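# Feed steel bar through cold saw to length stop

## Task

Slide the long steel bar along the rollers so it passes through the cold saw's open vise and beneath the raised blade, until its end reaches the length stop (the tip of the small rod at the saw's -y end that points back toward the blade). The stop must stay at its set position and the bar must stay resting on the rollers. If a short leftover piece of bar lies on the saw ahead of the stop, move it into the offcut bin, the open box on the bench past the stop.

## Robot and tools

ROBOT. Two arms, left_arm and right_arm, each carried by its own carriage (left_rail, right_rail) on one floor track running along y at x = 0. left_rail is always the one toward +y; the names do not match image sides. Each arm base sits at x = 0, y = its carriage's position_m, z = 0.03 m, facing +x. Each gripper has two fingers pointing along its own +z and closing along its own y. end_effector_position is the point between the pads when closed; fingertips stick out about 33 mm past it (only 9 mm when fully open). Fingers fold if a part is gripped near the palm or if a tip is pushed into a surface, so grip with the outer quarter of the pads.

SCENE FRAME. Metres, fixed to the table: table top z = 0, +z up, +x away from the track toward the table (table edge at x = 0.31), +y to the arms' left, y = 0 at the track's middle. Reported hand poses may be off by a few centimetres.

execute_actions(actions, cameras). actions is a list run in order; an empty list just returns state and images. Each action may hold:
- rows: 1 to 15 rows, one per control step (1/30 s). Every row is 18 numbers in [-1, 1]: left dx, dy, dz, rx, ry, rz, left gripper position, force_limit, speed, then the same nine for the right arm. Both arms are always in the row. The six pose numbers are an offset, not a pose: measured from that arm's Hand target as it stood when the action began, along that Hand target's own axes, every row from the same start. Scale: 1.0 = 0.6 m or 180 degrees; rx, ry, rz form one rotation vector. All zeros means stay at (or return to) the Hand target. Gripper position: +1 open (140 mm), about -0.8 pads touch, -1 close until blocked. force_limit -1 to +1 (roughly 14 N to 58 N pad force when closing slowly); speed -1 to +1 (about 30 to 250 mm/s; faster closes grip harder). Resend an arm's current gripper values to leave it unchanged, since 0 is a real command. Ramp offsets up a little each row (0.01 per row is 0.18 m/s) so held parts are not jerked.
- steps: 1 to 450 control steps, default 15, at least one per row; after the last row the arm keeps heading to that row's target.
- until: ends the action early, reading rails only, e.g. {"right_rail": {"position_status": ["!=", "moving"]}} or {"all": {"status": "ended"}}. Numbers need a comparison (=, !=, <, <=, >, >=).
- left_rail / right_rail: position_m is an absolute place on the track in metres (left_rail -1.1 to 2, right_rail -2 to 1.1), speed_m_s 0.01 to 1, acceleration_factor 0.1 to 1, or {"stop": true}. Keep the carriages at least 0.98 m apart. After sending position_m, wait with an until on that rail. A row's target rides along with its moving carriage. An out-of-range value refuses the whole call.
cameras: list of cam_high, cam_low, cam_bench_left, cam_bench_right, cam_left_wrist, cam_right_wrist; [] for none, omitted for all.

move(target, speed, blend, stop_force, zero, blocking, cameras). Straight-line paths for both grippers. target is one 18-number row, or up to 15 rows, laid out as above; each row's offsets count from the Hand targets at the move's start, not from the previous row. speed: m/s, 0.002 to 2, default 0.25 (one value or one per target). blend: corner rounding in m for a list. stop_force: 10 to 80 N, ends an arm's path when it pushes that much against its motion; use only slowly, with the carriage standing still, and not while turning the gripper. zero (default true) re-zeroes force first. blocking=false returns early; then use wait or stop before new rows or moves. Paths do not avoid obstacles and last at most 10 s. The result adds a move: line with the ending (done, off_target, moving, held, fault) and limits (paced = command clipped, held = steps withheld).

wait(seconds 0 to 10): lets things run. stop(): brakes a running move (not rails). zoom_image(camera, region [x0, y0, x1, y1] in pixels, at most 504 by 504): closer look at the newest image. finished_scene(scene): ends the current scene, given its number; cannot be undone.

RESULTS. Per arm: end_effector_position (m), end_effector_quat_wxyz, velocities; Hand target (where the next offsets start); Tool commands; object_status 0 moving, 1 blocked while opening, 2 blocked while closing (a grip), 3 reached position or pads met; position_measured in counts (3 open, about 75 = 100 mm, 139 = 60 mm, 200 = 20 mm, 230 pads meet). Joint positions: rail m, then waist, shoulder, elbow, forearm roll, wrist pitch, wrist roll in rad; joint velocities and torques likewise. Flange force in gripper axes (includes held weight, has error). Wrist depth: 7x7 grid of distances ahead of each wrist camera. Rails report position_m, position_status (moving, done, contact_stop, time_out, stopped, stopped_with_arm, stopped_for_other_arm, stopped_for_other_carriage) and position_answer (taken, not_taken).

AVOID. Outside force of 144 N or joint contact torque at its limit stops an arm for 10 s; commanding even slightly past a firm contact can do this. Never let the arms or carriages touch each other. Anything falling off the table, even onto the track, fails the job. Do not nudge the length stop. Avoid hard hits, fast sweeps near parts, heavy twist or leverage on the gripper, and long holds at full stretch, which overheat motors (MOTOR HOT warns; over-temperature brakes the arm 30 to 60 s). Passing a path close to an arm's own base can flip its shoulder; go around.

Each tool is called after "Request:" in YAML: its name, and indented under it one key for each argument.

## Session

Request:
execute_actions:
  actions: []

Scene clock: 0.00 s.
left_arm: end_effector_position=(+0.6600, +0.8517, +0.4937) position_measured=3 object_status=3 end_effector_quat_wxyz=(+0.000, +1.000, +0.000, +0.000) | right_arm: end_effector_position=(+0.6600, -0.9663, +0.4937) position_measured=3 object_status=3 end_effector_quat_wxyz=(+0.000, +1.000, +0.000, +0.000)
Joint positions: left_arm=[0.852 -0.053 0.164 1.35 0 1.628 1.518] | right_arm=[-0.966 -0.053 0.164 1.35 0 1.628 1.518]
Joint velocities: within noise
Joint torques (N m): no reading
Flange force (N): no reading
Wrist depth (mm): cam_left_wrist=[551 353 556 552 490 404 552 / 574 350 572 576 546 430 569 / 614 601 612 607 494 446 393 / 647 392 651 646 655 134 642 / - 108 691 691 693 134 - / - - 695 745 745 - 94 / - 801 785 736 755 767 -] | cam_right_wrist=[564 368 570 563 554 559 440 / 595 583 601 600 585 591 440 / 617 403 626 621 426 618 405 / 672 131 668 670 665 134 663 / - 111 708 712 714 134 - / - 767 750 748 772 - - / - - 805 774 767 - -]
Hand target: left_arm +0.6600, +0.8517, +0.4937; +0.000, +1.000, +0.000, +0.000 | right_arm +0.6600, -0.9663, +0.4937; +0.000, +1.000, +0.000, +0.000
Tool commands: left_gripper/position=+1.0 left_gripper/force_limit=+1.0 left_gripper/speed=+1.0 right_gripper/position=+1.0 right_gripper/force_limit=+1.0 right_gripper/speed=+1.0
left_rail: position_m=0.852 position_status=done
right_rail: position_m=-0.966 position_status=done
camera_calibration:
cam_left_wrist: T_world_to_cam=[[-0.0144233, -0.999888, -0.00400255, 0.87584], [-0.94745, 0.0123873, 0.319665, 0.463362], [-0.31958, 0.00840285, -0.947522, 0.814548], [0, 0, 0, 1]] pos_world=[0.711958, 0.863158, 0.627187]
cam_right_wrist: T_world_to_cam=[[0.00535864, -0.9999, -0.0131059, -0.954833], [-0.939734, -0.00951589, 0.341773, 0.44947], [-0.341864, 0.0104846, -0.939691, 0.842802], [0, 0, 0, 1]] pos_world=[0.715622, -0.959296, 0.625843]

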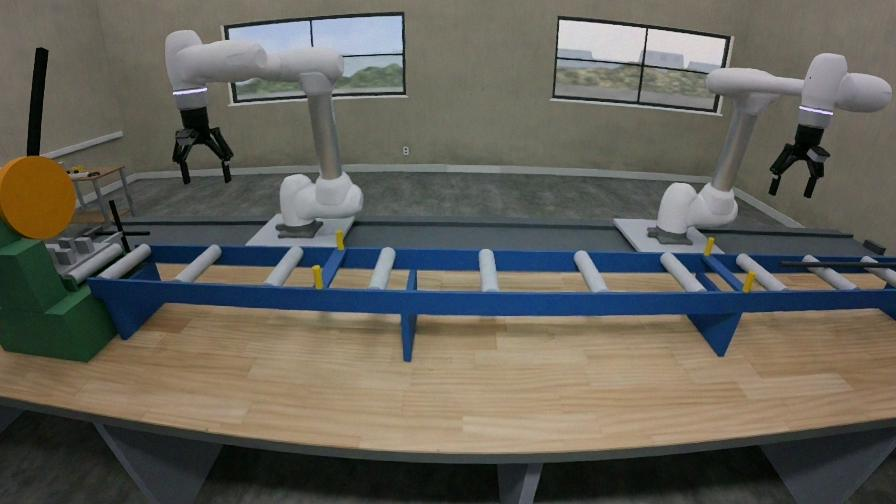

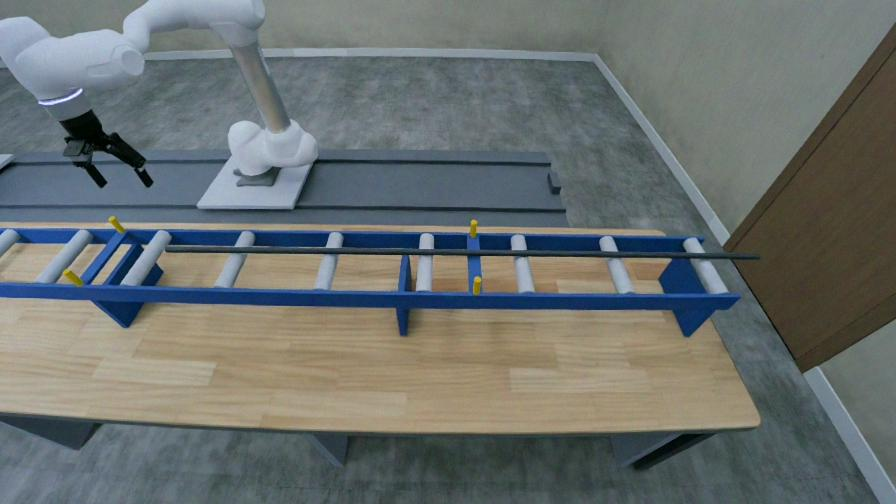

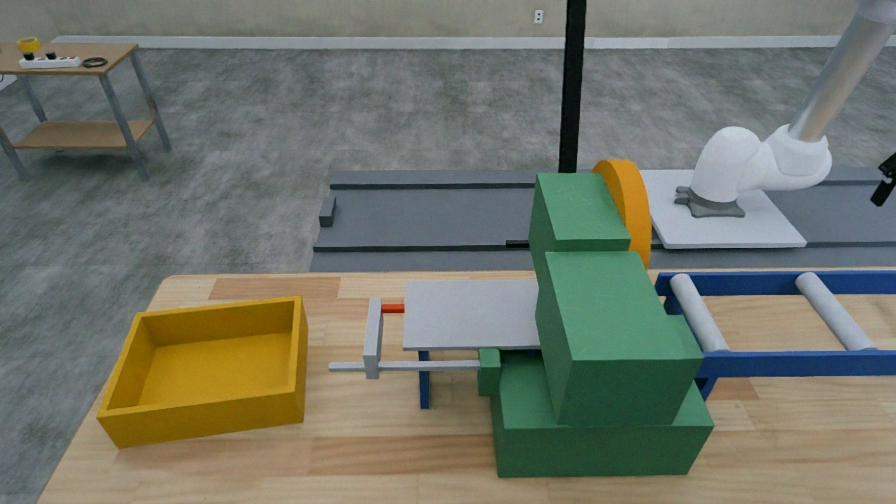

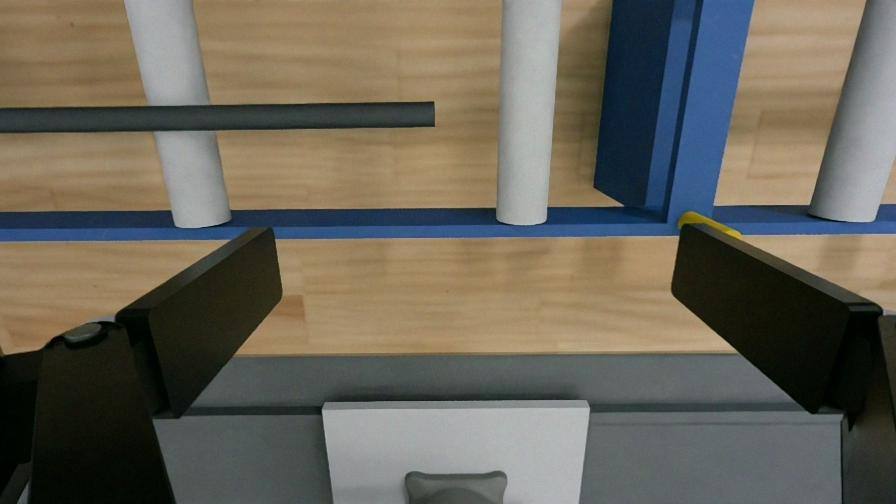

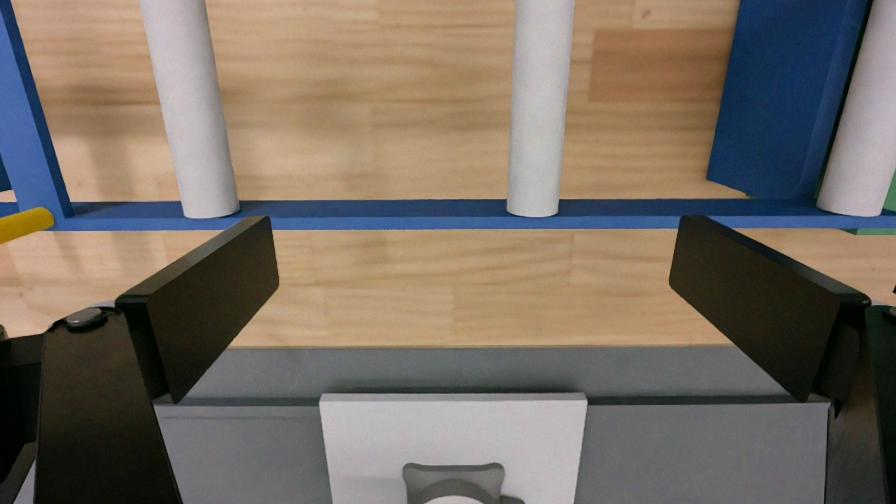

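Request:
execute_actions:
  actions:
    - {"left_rail":{"position_m":1.75},"steps":300,"until":{"left_rail":{"position_status":["!=","moving"]}}}
  cameras: ["cam_left_wrist"]

Request:
move:
  target: [0.075,0,0,0,0,0.5,0.3,-1,-0.5,0,0,0,0,0,0,1,1,1]
  speed: 0.8

Scene clock: 8.03 s.
left_arm: end_effector_position=(+0.6600, +1.7494, +0.4937) position_measured=3 object_status=3 end_effector_quat_wxyz=(+0.000, +1.000, +0.000, +0.000) | right_arm: end_effector_position=(+0.6600, -0.9663, +0.4937) position_measured=3 object_status=3 end_effector_quat_wxyz=(+0.000, +1.000, +0.000, +0.000)
Joint positions: left_arm=[1.75 -0.053 0.164 1.35 0 1.628 1.518] | right_arm=[-0.966 -0.053 0.164 1.35 0 1.628 1.518]
Joint torques (N m): left_arm=[-0.21 -59.15 -41.49 4.31 0.18 -0.23] | right_arm=[-0.22 -59.5 -42.4 3.95 -0.14 -0.33]
Flange force (N): left_arm=[1.3 -0.8 -1.1] | right_arm=[-0.1 -0.6 -0.4]
Wrist depth (mm): cam_left_wrist=[552 543 544 547 543 553 544 / 575 369 574 362 417 572 357 / 615 603 604 600 461 606 412 / 649 394 408 655 653 134 644 / - 108 691 691 687 134 - / - 734 - 689 741 - 94 / - - 757 734 743 752 -] | cam_right_wrist=[562 367 567 570 551 559 437 / 600 586 598 598 582 591 439 / 617 403 628 626 428 621 406 / 670 131 668 672 668 134 661 / - 111 712 712 708 134 - / - 764 752 734 759 784 - / - - 757 767 750 848 -]
Hand target: left_arm +0.6600, +1.7494, +0.4937; +0.000, +1.000, +0.000, +0.000 | right_arm +0.6600, -0.9663, +0.4937; +0.000, +1.000, +0.000, +0.000
Tool commands: left_gripper/position=+1.0 left_gripper/force_limit=+1.0 left_gripper/speed=+1.0 right_gripper/position=+1.0 right_gripper/force_limit=+1.0 right_gripper/speed=+1.0
left_rail: position_m=1.750 position_status=done
right_rail: position_m=-0.966 position_status=done
camera_calibration:
cam_left_wrist: T_world_to_cam=[[-0.0144233, -0.999888, -0.00400255, 1.77354], [-0.94745, 0.0123873, 0.319665, 0.452241], [-0.31958, 0.00840285, -0.947522, 0.807004], [0, 0, 0, 1]] pos_world=[0.711958, 1.76096, 0.627187]
Images, in order (width x height): cam_left_wrist 896x504.

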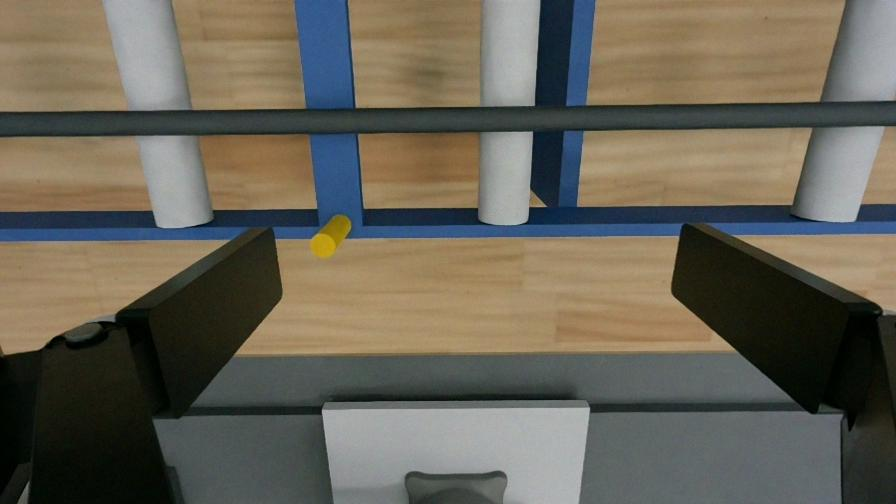

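Scene clock: 9.70 s.
left_arm: end_effector_position=(+0.7050, +1.7495, +0.4937) position_measured=91 object_status=3 end_effector_quat_wxyz=(+0.000, +0.707, -0.707, +0.000) | right_arm: end_effector_position=(+0.6600, -0.9663, +0.4937) position_measured=3 object_status=3 end_effector_quat_wxyz=(+0.000, +1.000, +0.000, +0.000)
Joint positions: left_arm=[1.75 -0.05 0.239 1.258 0 1.645 3.092] | right_arm=[-0.966 -0.053 0.164 1.35 0 1.628 1.518]
Joint torques (N m): left_arm=[-0.86 -66.14 -41.82 4.25 0.26 -0.2] | right_arm=[-0.1 -59.46 -42.41 3.97 -0.16 -0.4]
Flange force (N): left_arm=[-1.7 0.5 -0.3] | right_arm=[-0.4 -0.7 -0.5]
Wrist depth (mm): cam_left_wrist=[1193 556 410 405 484 555 537 / 1250 583 365 359 370 583 563 / 1327 615 604 615 606 611 588 / 1415 653 149 414 409 633 615 / 1441 85 137 691 434 101 81 / - - 466 469 714 - 73 / - - 762 775 777 - -] | cam_right_wrist=[564 367 563 563 550 560 439 / 598 586 597 600 585 595 439 / 620 404 623 621 429 620 405 / 668 131 672 670 672 134 659 / - 111 710 714 710 135 - / - 767 736 741 822 - - / - - 777 767 779 - -]
Hand target: left_arm +0.7050, +1.7495, +0.4937; +0.000, +0.707, -0.707, +0.000 | right_arm +0.6600, -0.9663, +0.4937; +0.000, +1.000, +0.000, +0.000
Off the commanded pose: left_arm 0.000 m, 0 deg | right_arm 0.000 m, 0 deg.
left_rail: position_m=1.750 position_status=done
right_rail: position_m=-0.966 position_status=done
move: done
camera_calibration:
cam_left_wrist: T_world_to_cam=[[-0.999889, 0.0143289, -0.00403526, 0.694585], [0.0122873, 0.947451, 0.319665, -1.81763], [0.00840364, 0.31958, -0.947522, 0.0457525], [0, 0, 0, 1]] pos_world=[0.716458, 1.69754, 0.627187]
cam_right_wrist: T_world_to_cam=[[0.00535864, -0.9999, -0.0131059, -0.954833], [-0.939734, -0.00951589, 0.341773, 0.44947], [-0.341864, 0.0104846, -0.939691, 0.842802], [0, 0, 0, 1]] pos_world=[0.715622, -0.959296, 0.625843]

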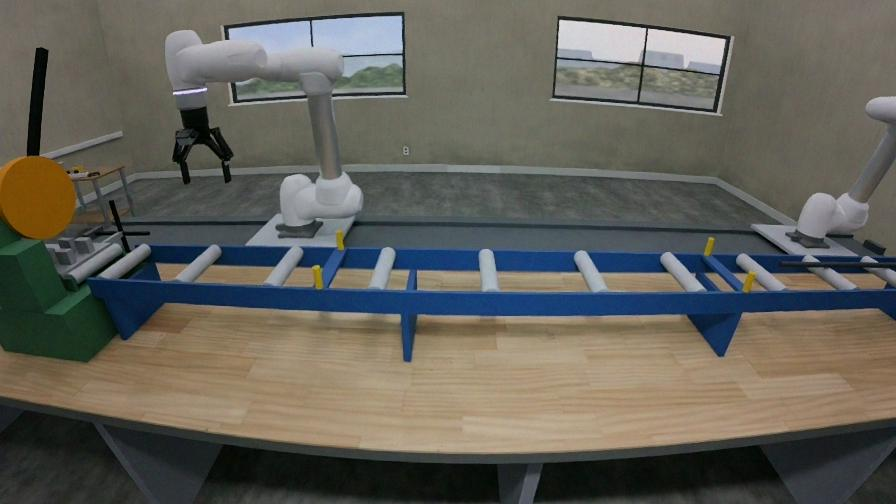

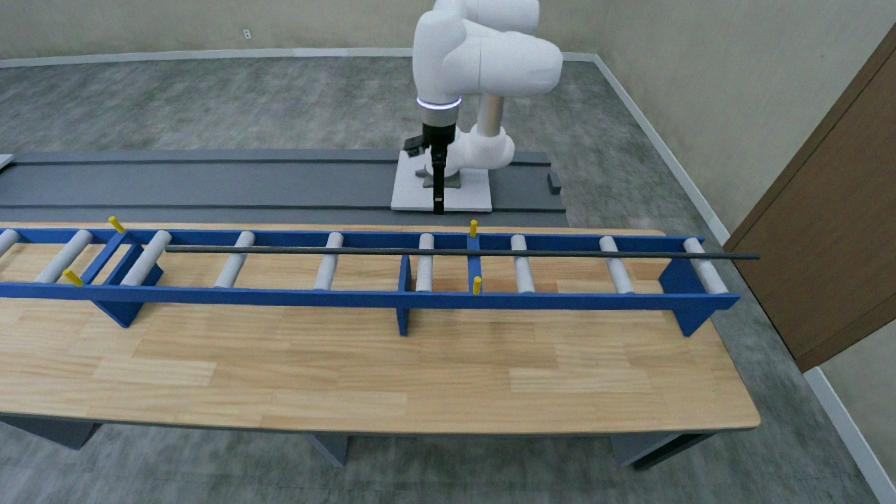

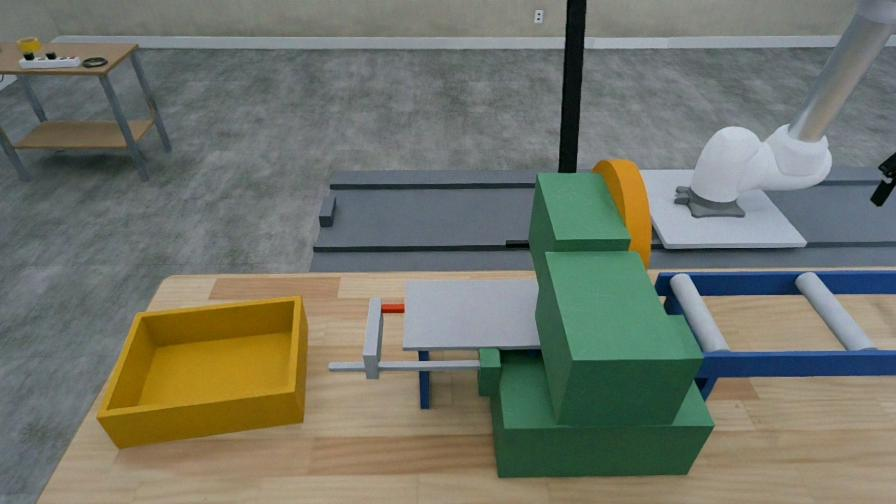

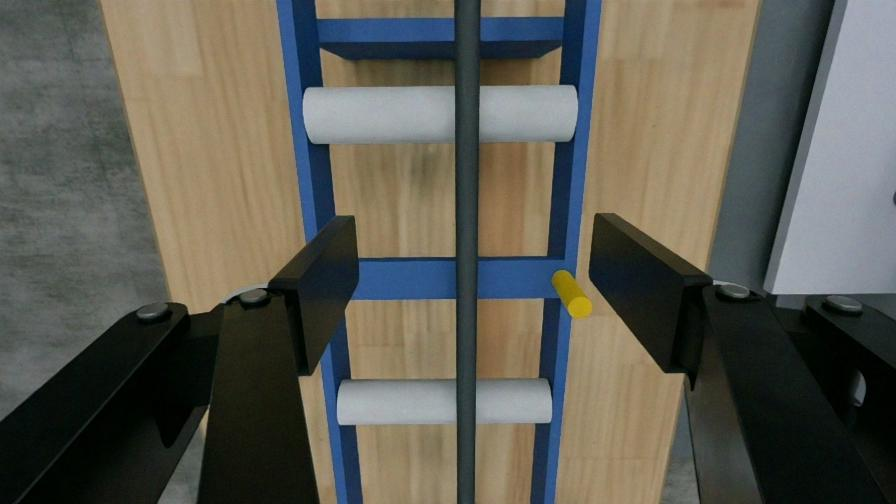

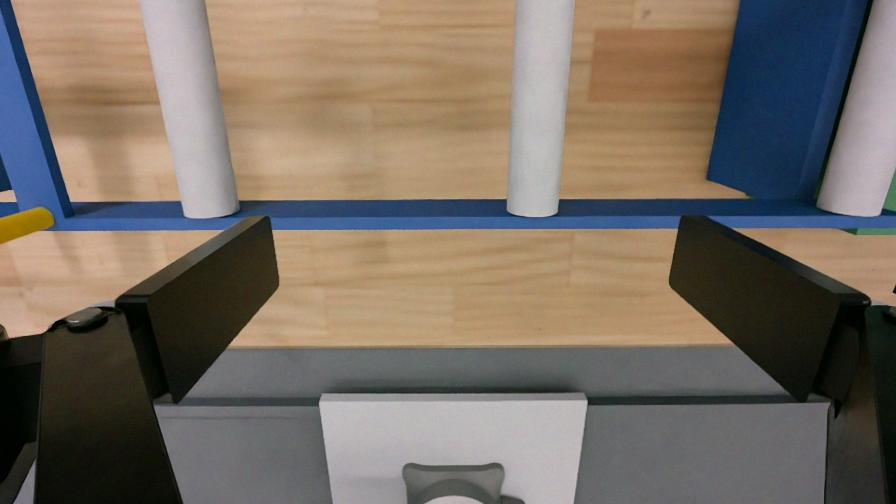

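Request:
move:
  target: [0.063,-0.103,0.31,0,0,0,-1,-1,0,0,0,0,0,0,0,1,1,1]
  speed: 0.3
  cameras: ["cam_left_wrist","cam_bench_left"]

Request:
move:
  target: [0,0,0.10,0,0,0,-1,-1,0,0,0,0,0,0,0,1,1,1]
  speed: 0.015
  stop_force: 12
  cameras: ["cam_left_wrist"]

Request:
move:
  target: [0,0,-0.08,0,0,0,-1,-1,0,0,0,0,0,0,0,1,1,1]
  cameras: []

Scene clock: 14.33 s.
left_arm: end_effector_position=(+0.7668, +1.7116, +0.3077) position_measured=234 object_status=3 end_effector_quat_wxyz=(+0.000, +0.707, -0.707, +0.000) | right_arm: end_effector_position=(+0.6600, -0.9663, +0.4937) position_measured=3 object_status=3 end_effector_quat_wxyz=(+0.000, +1.000, +0.000, +0.000)
Joint positions: left_arm=[1.75 -0.095 0.365 1.425 0 1.352 3.047] | right_arm=[-0.966 -0.053 0.164 1.35 0 1.628 1.518]
Joint torques (N m): left_arm=[-0.68 -77.03 -40.53 4.19 0.29 -0.14] | right_arm=[-0.43 -59.6 -42.3 3.96 -0.14 -0.38]
Flange force (N): left_arm=[-1.1 0.9 -1.3] | right_arm=[-0.1 -1.4 -0.7]
Wrist depth (mm): cam_left_wrist=[392 392 239 246 247 244 202 / 417 412 239 414 407 403 212 / 1120 434 201 195 195 196 204 / 1206 460 235 147 198 238 450 / 1277 488 90 89 88 269 482 / 1335 - - - - - 531 / - - - - - 67 -] | cam_right_wrist=[560 369 564 566 552 564 439 / 594 579 597 597 583 592 440 / 615 405 628 626 429 618 405 / 672 131 672 668 674 134 663 / - 103 708 716 714 135 - / - 102 767 725 759 772 - / - - 803 774 782 - -]
Hand target: left_arm +0.7668, +1.7117, +0.3077; +0.000, +0.707, -0.707, +0.000 | right_arm +0.6600, -0.9663, +0.4937; +0.000, +1.000, +0.000, +0.000
Off the commanded pose: left_arm 0.000 m, 0 deg | right_arm 0.000 m, 0 deg.
left_rail: position_m=1.750 position_status=done
right_rail: position_m=-0.966 position_status=done
move: done
camera_calibration:
cam_left_wrist: T_world_to_cam=[[-0.999888, 0.0143605, -0.0041315, 0.756159], [0.0122873, 0.947481, 0.319577, -1.72316], [0.00850378, 0.31949, -0.947551, -0.118747], [0, 0, 0, 1]] pos_world=[0.778258, 1.65974, 0.441288]
Images, in order (width x height): cam_bench_left 896x504, cam_left_wrist 896x504.

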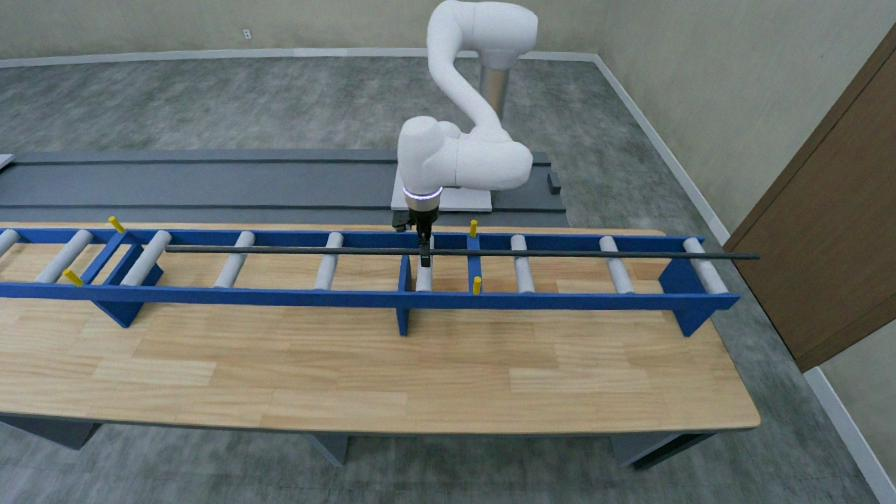

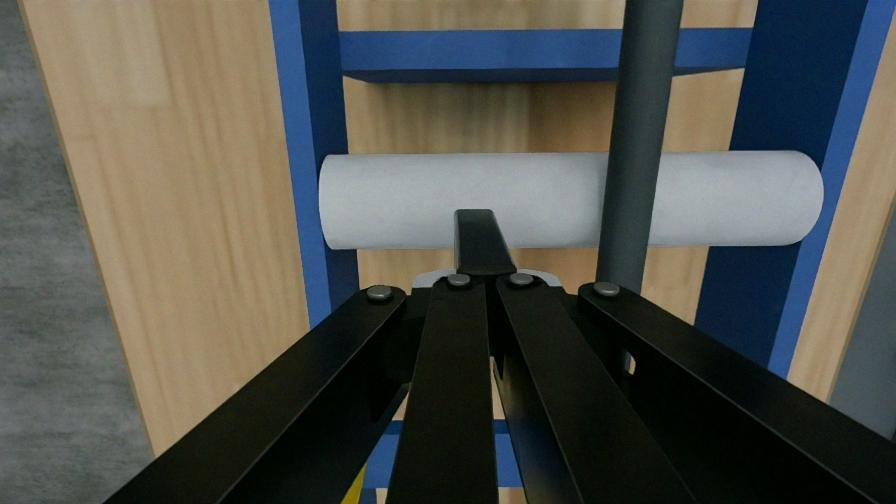

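Scene clock: 16.67 s.
left_arm: end_effector_position=(+0.7668, +1.7117, +0.2817) position_measured=234 object_status=3 end_effector_quat_wxyz=(+0.000, +0.707, -0.707, +0.000) | right_arm: end_effector_position=(+0.6600, -0.9663, +0.4937) position_measured=3 object_status=3 end_effector_quat_wxyz=(+0.000, +1.000, +0.000, +0.000)
Joint positions: left_arm=[1.75 -0.095 0.375 1.458 0 1.308 3.047] | right_arm=[-0.966 -0.053 0.164 1.35 0 1.628 1.518]
Joint torques (N m): left_arm=[-0.6 -56.85 -28.73 4.47 -2.21 -0.23] | right_arm=[-0.16 -59.35 -42.25 3.98 -0.12 -0.34]
Flange force (N): left_arm=[-1.5 6.3 -28.4] | right_arm=[0.4 -0.3 -0.5]
Wrist depth (mm): cam_left_wrist=[369 369 205 223 221 144 193 / 387 388 204 389 388 144 192 / 412 408 174 173 173 170 173 / 1164 433 183 171 173 173 186 / 1237 457 90 89 88 253 213 / 1366 - - - - - 213 / - - - - - 67 -] | cam_right_wrist=[562 369 568 566 556 560 438 / 600 581 597 595 586 594 439 / 618 405 625 626 429 618 407 / 666 131 670 674 672 134 663 / - 103 714 718 714 134 - / - - 702 764 767 - - / - - 787 772 800 - -]
Hand target: left_arm +0.7668, +1.7117, +0.2817; +0.000, +0.707, -0.707, +0.000 (not the last commanded pose) | right_arm +0.6600, -0.9663, +0.4937; +0.000, +1.000, +0.000, +0.000
Off the commanded pose: left_arm 0.034 m, 0 deg | right_arm 0.000 m, 0 deg.
left_rail: position_m=1.750 position_status=done
right_rail: position_m=-0.966 position_status=done
move: contact (left_arm)
camera_calibration:
cam_left_wrist: T_world_to_cam=[[-0.999888, 0.0143616, -0.00412974, 0.756049], [0.0122881, 0.947451, 0.319666, -1.71484], [0.00850363, 0.31958, -0.947521, -0.143544], [0, 0, 0, 1]] pos_world=[0.778258, 1.65974, 0.415288]
Images, in order (width x height): cam_left_wrist 896x504.

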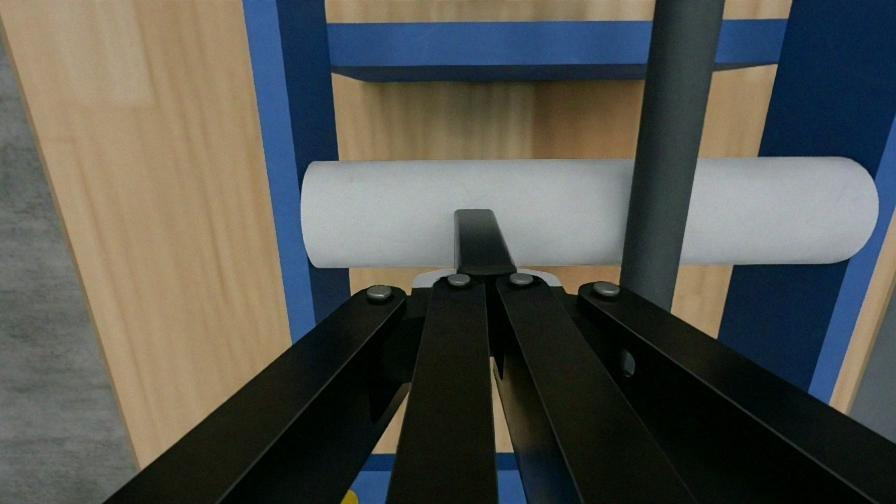

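Scene clock: 17.43 s.
left_arm: end_effector_position=(+0.7668, +1.7117, +0.3297) position_measured=234 object_status=3 end_effector_quat_wxyz=(+0.000, +0.707, -0.707, +0.000) | right_arm: end_effector_position=(+0.6600, -0.9663, +0.4937) position_measured=3 object_status=3 end_effector_quat_wxyz=(+0.000, +1.000, +0.000, +0.000)
Joint positions: left_arm=[1.75 -0.095 0.358 1.395 0 1.389 3.047] | right_arm=[-0.966 -0.053 0.164 1.35 0 1.628 1.518]
Joint torques (N m): left_arm=[-0.43 -77.13 -41.27 4.18 0.21 -0.19] | right_arm=[-0.17 -59.78 -42.38 3.97 -0.13 -0.37]
Flange force (N): left_arm=[-0.9 1.1 -0.4] | right_arm=[1.0 -0.6 -0.1]
Wrist depth (mm): cam_left_wrist=[415 412 263 266 263 261 224 / 442 432 340 434 369 424 426 / 1164 455 224 217 215 217 452 / 1218 481 282 146 223 270 485 / 1313 509 90 89 88 270 507 / 1358 - - - - - 564 / - - - - - 67 -] | cam_right_wrist=[564 367 566 566 556 562 440 / 598 586 598 598 583 595 439 / 618 405 625 625 426 617 406 / 672 131 672 672 672 134 661 / - 103 714 716 721 135 - / - 741 883 755 759 - - / - - 805 762 784 - -]
Hand target: left_arm +0.7668, +1.7117, +0.3297; +0.000, +0.707, -0.707, +0.000 | right_arm +0.6600, -0.9663, +0.4937; +0.000, +1.000, +0.000, +0.000
Off the commanded pose: left_arm 0.000 m, 0 deg | right_arm 0.000 m, 0 deg.
left_rail: position_m=1.750 position_status=done
right_rail: position_m=-0.966 position_status=done
move: done
No camera images: "cameras" was empty.

Request:
execute_actions:
  actions:
    - {"left_rail":{"position_m":2.0},"right_rail":{"position_m":-1.08},"steps":300,"until":{"all":{"status":"ended"}}}
  cameras: []

Request:
move:
  target:
    - [0,0.108,0,0,0,0,-0.1,0,0,0,0,0,0,0,0,1,1,1]
    - [0,0.108,0.0712,0,0,0,-0.1,0,0,0,0,0,0,0,0,1,1,1]
  speed: 0.1
  cameras: ["cam_left_wrist","cam_bench_left"]

Request:
execute_actions:
  actions:
    - {"rows":[[0,0,0,0,0,0,-1,0,-1,0,0,0,0,0,0,1,1,1]],"steps":75}
  cameras: ["cam_left_wrist"]

Scene clock: 21.07 s.
left_arm: end_effector_position=(+0.7668, +1.9616, +0.3298) position_measured=234 object_status=3 end_effector_quat_wxyz=(+0.000, +0.707, -0.707, +0.000) | right_arm: end_effector_position=(+0.6600, -1.0805, +0.4937) position_measured=3 object_status=3 end_effector_quat_wxyz=(+0.000, +1.000, +0.000, +0.000)
Joint positions: left_arm=[2 -0.095 0.358 1.395 0 1.389 3.047] | right_arm=[-1.08 -0.053 0.164 1.35 0 1.628 1.518]
Joint torques (N m): left_arm=[-0.75 -77.43 -40.82 4.18 0.3 -0.06] | right_arm=[-0.19 -59.29 -42.21 4.01 -0.1 -0.42]
Flange force (N): left_arm=[-1.0 -0.6 -0.8] | right_arm=[0.1 -0.8 -0.6]
Wrist depth (mm): cam_left_wrist=[414 409 203 204 197 209 212 / 439 431 424 432 429 425 425 / 1153 457 445 454 450 289 451 / 1231 480 243 147 235 238 477 / 1305 509 90 89 88 236 518 / 1366 - - - - - 546 / - - - - - 67 -] | cam_right_wrist=[555 568 564 555 566 440 352 / 376 600 595 583 597 441 387 / 395 621 621 429 623 429 415 / 668 131 668 676 666 134 668 / - 103 714 716 714 135 - / - - 725 745 772 - - / - - 790 777 790 828 -]
Hand target: left_arm +0.7668, +1.9616, +0.3297; +0.000, +0.707, -0.707, +0.000 | right_arm +0.6600, -1.0805, +0.4937; +0.000, +1.000, +0.000, +0.000
Tool commands: left_gripper/position=-1.0 left_gripper/force_limit=-1.0 left_gripper/speed=+0.0 right_gripper/position=+1.0 right_gripper/force_limit=+1.0 right_gripper/speed=+1.0
Off the commanded pose: left_arm 0.000 m, 0 deg | right_arm 0.000 m, 0 deg.
left_rail: position_m=2.000 position_status=done
right_rail: position_m=-1.080 position_status=done
No camera images: "cameras" was empty.

Scene clock: 22.73 s.
left_arm: end_effector_position=(+0.7020, +1.9617, +0.2870) position_measured=141 object_status=3 end_effector_quat_wxyz=(+0.000, +0.707, -0.707, +0.000) | right_arm: end_effector_position=(+0.6600, -1.0805, +0.4937) position_measured=3 object_status=3 end_effector_quat_wxyz=(+0.000, +1.000, +0.000, +0.000)
Joint positions: left_arm=[2 -0.104 0.272 1.589 0 1.28 3.038] | right_arm=[-1.08 -0.053 0.164 1.35 0 1.628 1.518]
Joint torques (N m): left_arm=[-0.72 -67.6 -39.71 4.12 0.24 -0.17] | right_arm=[0.05 -59.59 -42.37 3.98 -0.12 -0.37]
Flange force (N): left_arm=[-1.2 -0.2 -1.3] | right_arm=[0.2 -0.5 -0.3]
Wrist depth (mm): cam_left_wrist=[164 185 373 158 377 167 376 / 389 211 394 148 392 194 395 / 412 210 413 157 415 210 415 / 438 209 427 163 132 230 445 / 464 85 96 194 132 88 - / - 75 - 489 495 - 72 / - - - 520 530 - -] | cam_right_wrist=[552 563 566 552 567 441 353 / 377 598 597 586 595 438 379 / 398 621 626 426 623 427 431 / 670 131 672 672 670 135 678 / - 103 718 714 718 134 - / - - 743 772 767 - - / - - 790 774 792 870 -]
Hand target: left_arm +0.7020, +1.9617, +0.2870; +0.000, +0.707, -0.707, +0.000 | right_arm +0.6600, -1.0805, +0.4937; +0.000, +1.000, +0.000, +0.000
Off the commanded pose: left_arm 0.000 m, 0 deg | right_arm 0.000 m, 0 deg.
left_rail: position_m=2.000 position_status=done
right_rail: position_m=-1.080 position_status=done
move: done
camera_calibration:
cam_left_wrist: T_world_to_cam=[[-0.999888, 0.0143616, -0.00412974, 0.687688], [0.0122881, 0.947451, 0.319666, -1.9526], [0.00850363, 0.31958, -0.947521, -0.217866], [0, 0, 0, 1]] pos_world=[0.713458, 1.90974, 0.420588]
Images, in order (width x height): cam_bench_left 896x504, cam_left_wrist 896x504.

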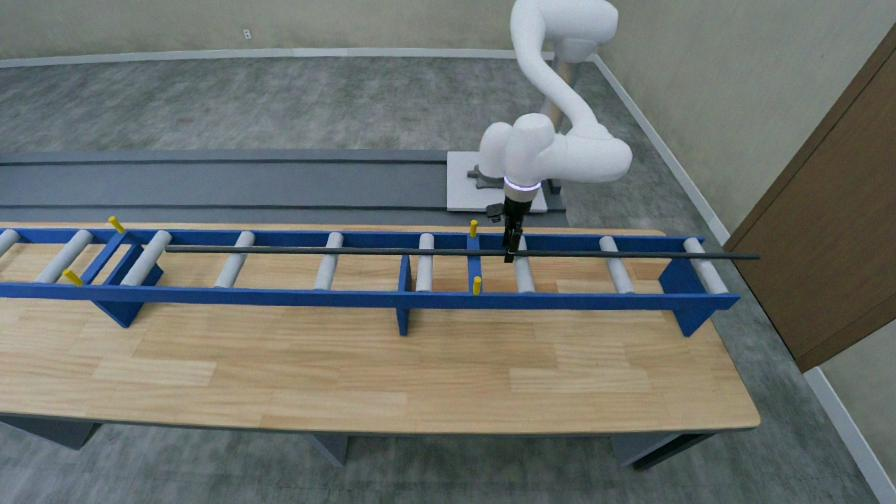

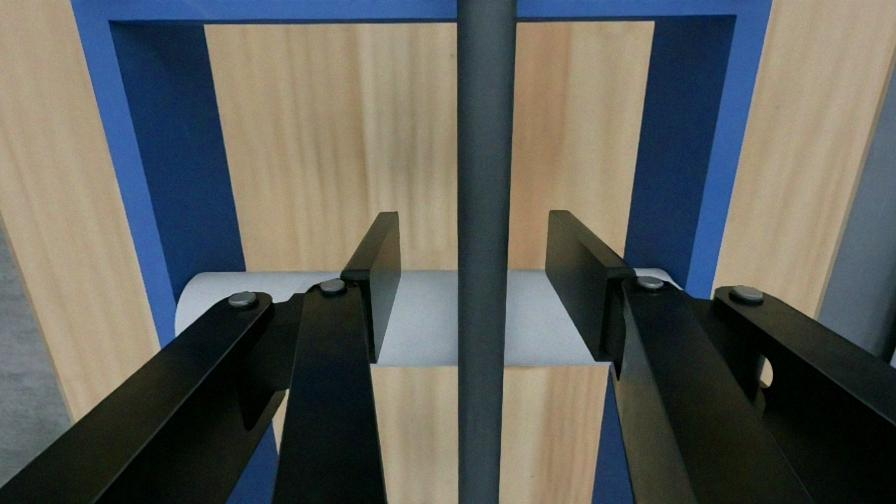

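Scene clock: 25.43 s.
left_arm: end_effector_position=(+0.7020, +1.9617, +0.2870) position_measured=203 object_status=2 end_effector_quat_wxyz=(+0.000, +0.707, -0.707, +0.000) | right_arm: end_effector_position=(+0.6600, -1.0805, +0.4937) position_measured=3 object_status=3 end_effector_quat_wxyz=(+0.000, +1.000, +0.000, +0.000)
Joint positions: left_arm=[2 -0.104 0.272 1.589 0 1.28 3.038] | right_arm=[-1.08 -0.053 0.164 1.35 0 1.628 1.518]
Joint torques (N m): left_arm=[-0.51 -64.17 -36.81 4.08 0.57 -0.19] | right_arm=[-0.43 -59.44 -42.26 3.95 -0.14 -0.37]
Flange force (N): left_arm=[-0.9 -0.5 -5.9] | right_arm=[0.4 -1.4 -0.4]
Wrist depth (mm): cam_left_wrist=[164 184 374 140 374 168 374 / 389 211 392 149 393 194 394 / 413 210 412 406 415 211 415 / 438 209 433 156 429 230 441 / 468 197 92 89 94 454 455 / 1320 - - 175 - - - / - - - - - 68 -] | cam_right_wrist=[555 567 568 555 566 439 348 / 377 598 603 585 595 441 364 / 393 625 626 429 625 426 391 / 672 131 670 676 666 134 668 / - 103 718 716 714 134 - / - 757 750 752 723 - - / - - 811 772 762 - -]
Hand target: left_arm +0.7020, +1.9617, +0.2870; +0.000, +0.707, -0.707, +0.000 | right_arm +0.6600, -1.0805, +0.4937; +0.000, +1.000, +0.000, +0.000
Off the commanded pose: left_arm 0.000 m, 0 deg | right_arm 0.000 m, 0 deg.
left_rail: position_m=2.000 position_status=done
right_rail: position_m=-1.080 position_status=done
camera_calibration:
cam_left_wrist: T_world_to_cam=[[-0.999887, 0.0144561, -0.00409703, 0.687493], [0.0123881, 0.947449, 0.319666, -1.95267], [0.00850284, 0.319579, -0.947521, -0.217865], [0, 0, 0, 1]] pos_world=[0.713458, 1.90974, 0.420588]
Images, in order (width x height): cam_left_wrist 896x504.

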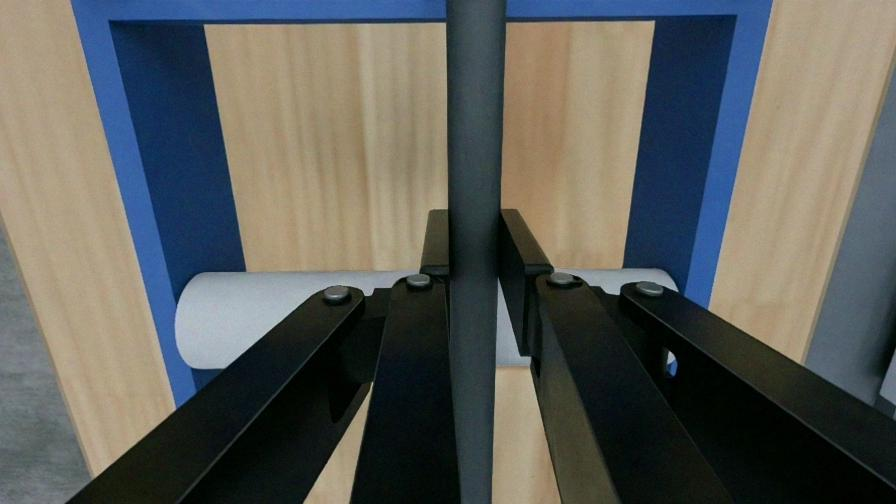

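Request:
execute_actions:
  actions:
    - {"left_rail":{"position_m":0.05,"speed_m_s":0.5,"acceleration_factor":0.4},"steps":400,"until":{"left_rail":{"position_status":["!=","moving"]}}}

Scene clock: 32.20 s.
left_arm: end_effector_position=(+0.7020, +0.0117, +0.2870) position_measured=203 object_status=2 end_effector_quat_wxyz=(+0.000, +0.707, -0.707, +0.000) | right_arm: end_effector_position=(+0.6600, -1.0805, +0.4937) position_measured=3 object_status=3 end_effector_quat_wxyz=(+0.000, +1.000, +0.000, +0.000)
Joint positions: left_arm=[0.05 -0.104 0.272 1.589 0 1.28 3.038] | right_arm=[-1.08 -0.053 0.164 1.35 0 1.628 1.518]
Joint torques (N m): left_arm=[-0.52 -61.01 -36.26 4.16 -0.43 -0.17] | right_arm=[-0.16 -59.55 -42.29 3.96 -0.17 -0.35]
Flange force (N): left_arm=[-1.0 2.6 -9.7] | right_arm=[0.8 -0.7 -0.3]
Wrist depth (mm): cam_left_wrist=[165 211 373 140 374 168 374 / 387 211 392 151 393 194 395 / 415 210 415 404 414 210 412 / 437 210 438 156 429 230 437 / 469 209 92 89 94 456 482 / 1305 - - 175 - - - / - - - - - 68 -] | cam_right_wrist=[554 567 568 554 568 439 334 / 367 585 583 583 597 440 371 / 397 625 623 429 621 428 380 / 672 131 674 670 672 134 666 / - 103 721 716 721 134 - / - - 734 745 734 - - / - - 782 764 779 - -]
Hand target: left_arm +0.7020, +0.0117, +0.2870; +0.000, +0.707, -0.707, +0.000 | right_arm +0.6600, -1.0805, +0.4937; +0.000, +1.000, +0.000, +0.000
Tool commands: left_gripper/position=-1.0 left_gripper/force_limit=+0.0 left_gripper/speed=-1.0 right_gripper/position=+1.0 right_gripper/force_limit=+1.0 right_gripper/speed=+1.0
Off the commanded pose: left_arm 0.000 m, 0 deg | right_arm 0.000 m, 0 deg.
left_rail: position_m=0.050 speed_m_s=0.50 position_status=done
right_rail: position_m=-1.080 position_status=done
camera_calibration:
cam_left_wrist: T_world_to_cam=[[-0.999888, 0.0144233, -0.00400258, 0.715642], [0.0123872, 0.94745, 0.319665, -0.105142], [0.00840285, 0.31958, -0.947522, 0.405386], [0, 0, 0, 1]] pos_world=[0.713458, -0.040258, 0.420587]
cam_right_wrist: T_world_to_cam=[[0.00535864, -0.9999, -0.0131059, -1.06902], [-0.939734, -0.00951589, 0.341773, 0.448383], [-0.341864, 0.0104846, -0.939691, 0.844], [0, 0, 0, 1]] pos_world=[0.715622, -1.0735, 0.625843]

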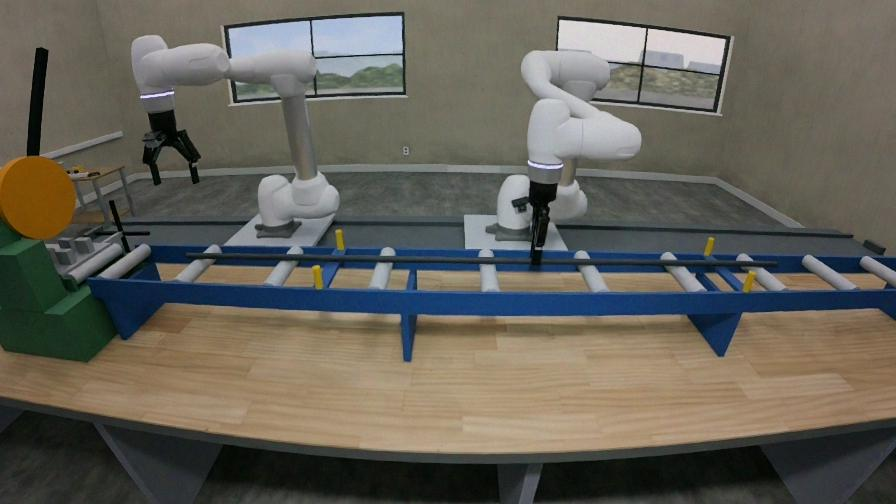

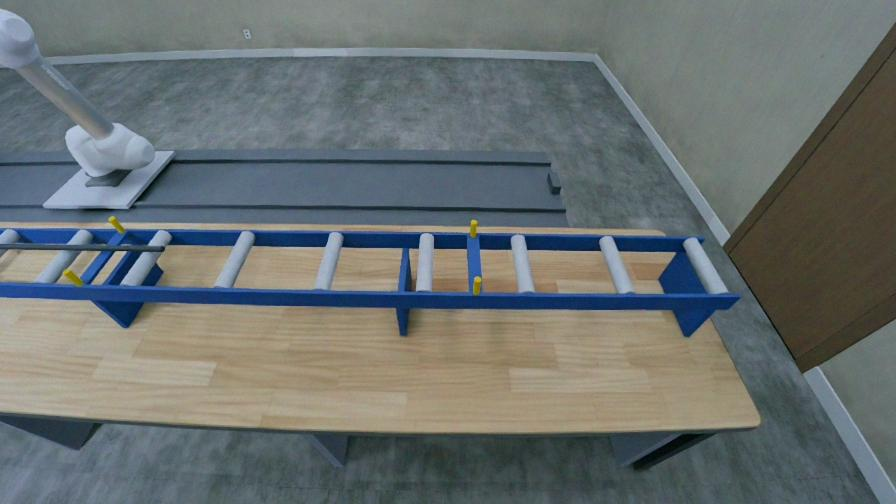

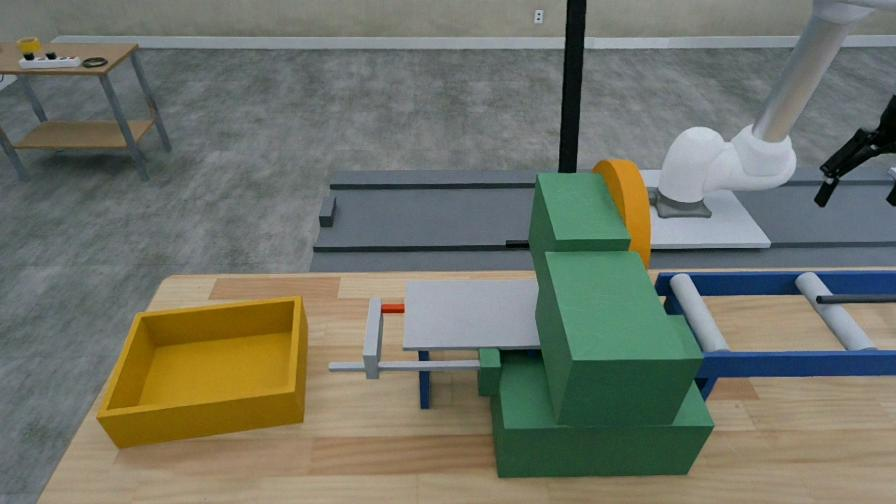

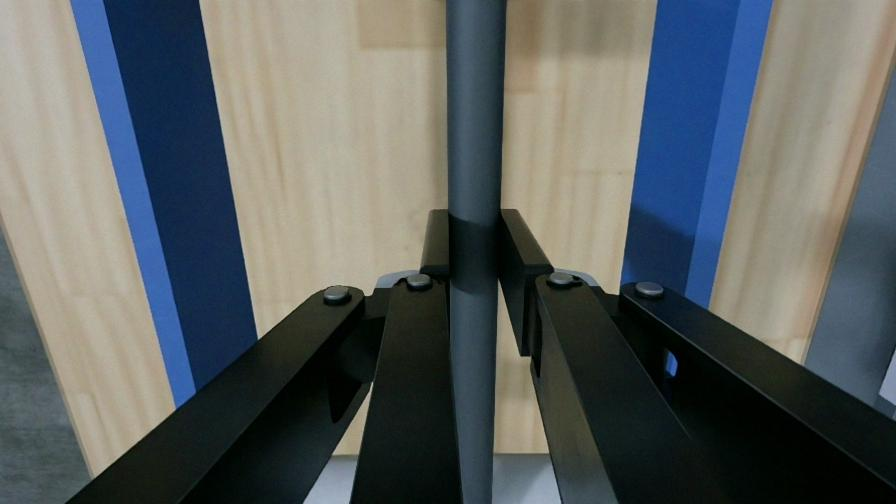

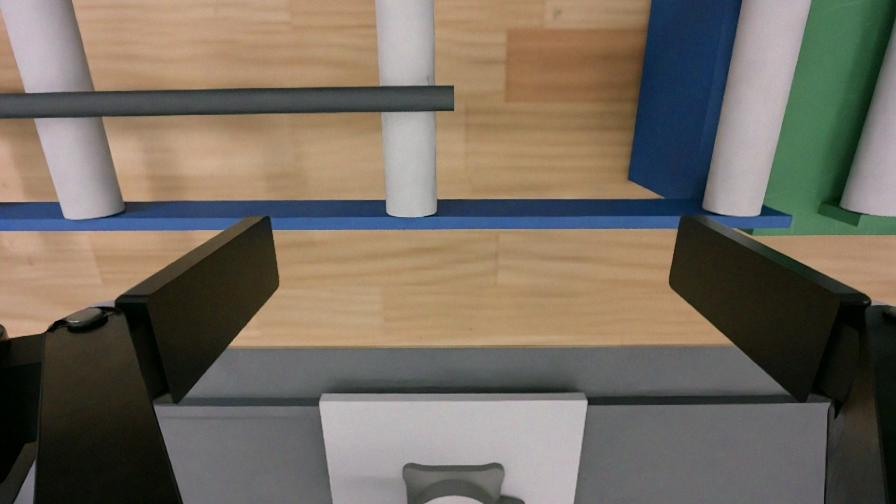

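Request:
zoom_image:
  camera: "cam_bench_right"
  region: [340, 250, 640, 420]

Request:
zoom_image:
  camera: "cam_bench_right"
  region: [640, 230, 896, 400]

Scaled by 1.680 from the camera's 896x504 image, which has a finer 1280x720 frame.

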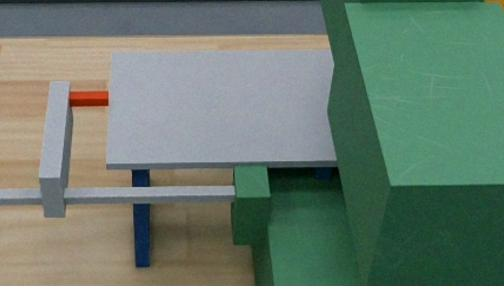

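Scaled by 1.969 from the camera's 896x504 image, which has a finer 1280x720 frame.

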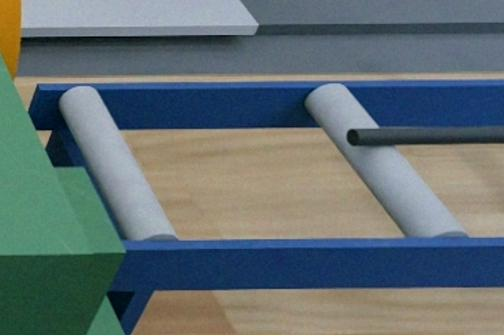

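Request:
move:
  target: [0,0,0,0,0,0,-1,0,-1,-0.05,0.28,-0.08,0,0,0,1,1,1]
  cameras: ["cam_right_wrist"]

Request:
zoom_image:
  camera: "cam_right_wrist"
  region: [392, 0, 896, 300]

Scene clock: 36.17 s.
left_arm: end_effector_position=(+0.7020, +0.0117, +0.2870) position_measured=203 object_status=2 end_effector_quat_wxyz=(+0.000, +0.707, -0.707, +0.000) | right_arm: end_effector_position=(+0.6300, -1.2486, +0.5417) position_measured=3 object_status=3 end_effector_quat_wxyz=(+0.000, +1.000, +0.000, +0.000)
Joint positions: left_arm=[0.05 -0.104 0.272 1.589 0 1.28 3.038] | right_arm=[-1.08 -0.314 0.159 1.27 0 1.713 1.256]
Joint torques (N m): left_arm=[-1.11 -61.42 -36.23 4.08 -0.58 -0.13] | right_arm=[1.04 -59.03 -41.92 3.94 -0.11 -0.35]
Flange force (N): left_arm=[-1.9 2.0 -9.8] | right_arm=[0.5 1.0 -0.6]
Wrist depth (mm): cam_left_wrist=[165 211 373 140 376 168 375 / 387 211 394 151 394 193 394 / 413 210 413 405 415 210 415 / 438 209 437 155 427 230 435 / 469 209 92 89 94 456 443 / 1327 - - 175 - - - / - - - - - 68 -] | cam_right_wrist=[601 395 606 609 390 395 383 / 640 640 643 641 426 411 397 / 670 665 665 665 495 444 426 / 725 131 723 721 718 125 712 / - 103 769 787 736 125 - / - 767 784 784 834 - - / - 648 750 834 - - -]
Hand target: left_arm +0.7020, +0.0117, +0.2870; +0.000, +0.707, -0.707, +0.000 | right_arm +0.6300, -1.2486, +0.5417; +0.000, +1.000, +0.000, +0.000
Off the commanded pose: left_arm 0.000 m, 0 deg | right_arm 0.000 m, 0 deg.
left_rail: position_m=0.050 speed_m_s=0.50 position_status=done
right_rail: position_m=-1.080 position_status=done
move: done
camera_calibration:
cam_right_wrist: T_world_to_cam=[[0.00535864, -0.9999, -0.0131059, -1.23631], [-0.939734, -0.00951589, 0.341773, 0.402187], [-0.341864, 0.0104846, -0.939691, 0.880611], [0, 0, 0, 1]] pos_world=[0.685622, -1.2416, 0.673843]
Images, in order (width x height): cam_right_wrist 896x504.

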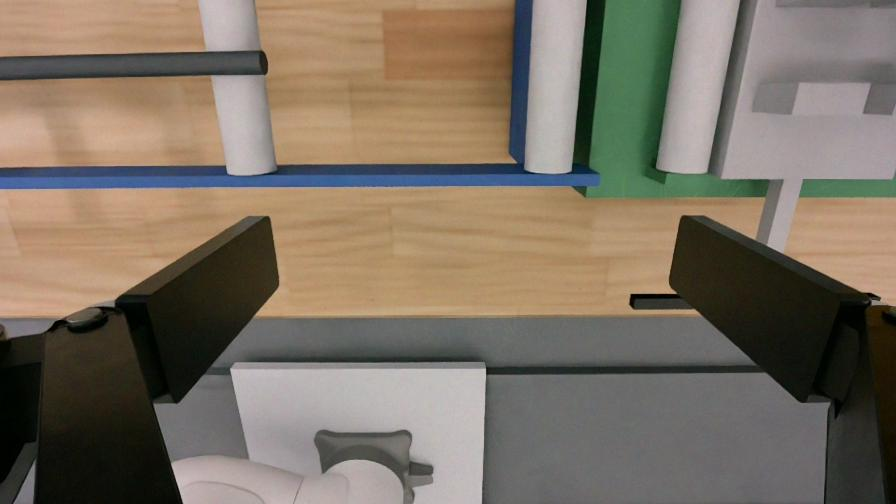

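Scaled by 1.000.

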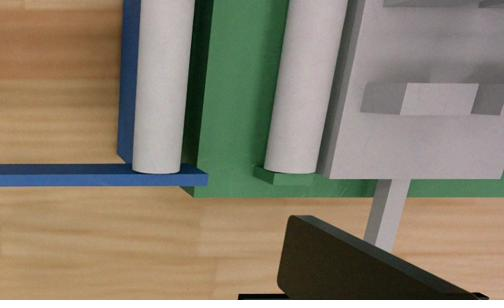

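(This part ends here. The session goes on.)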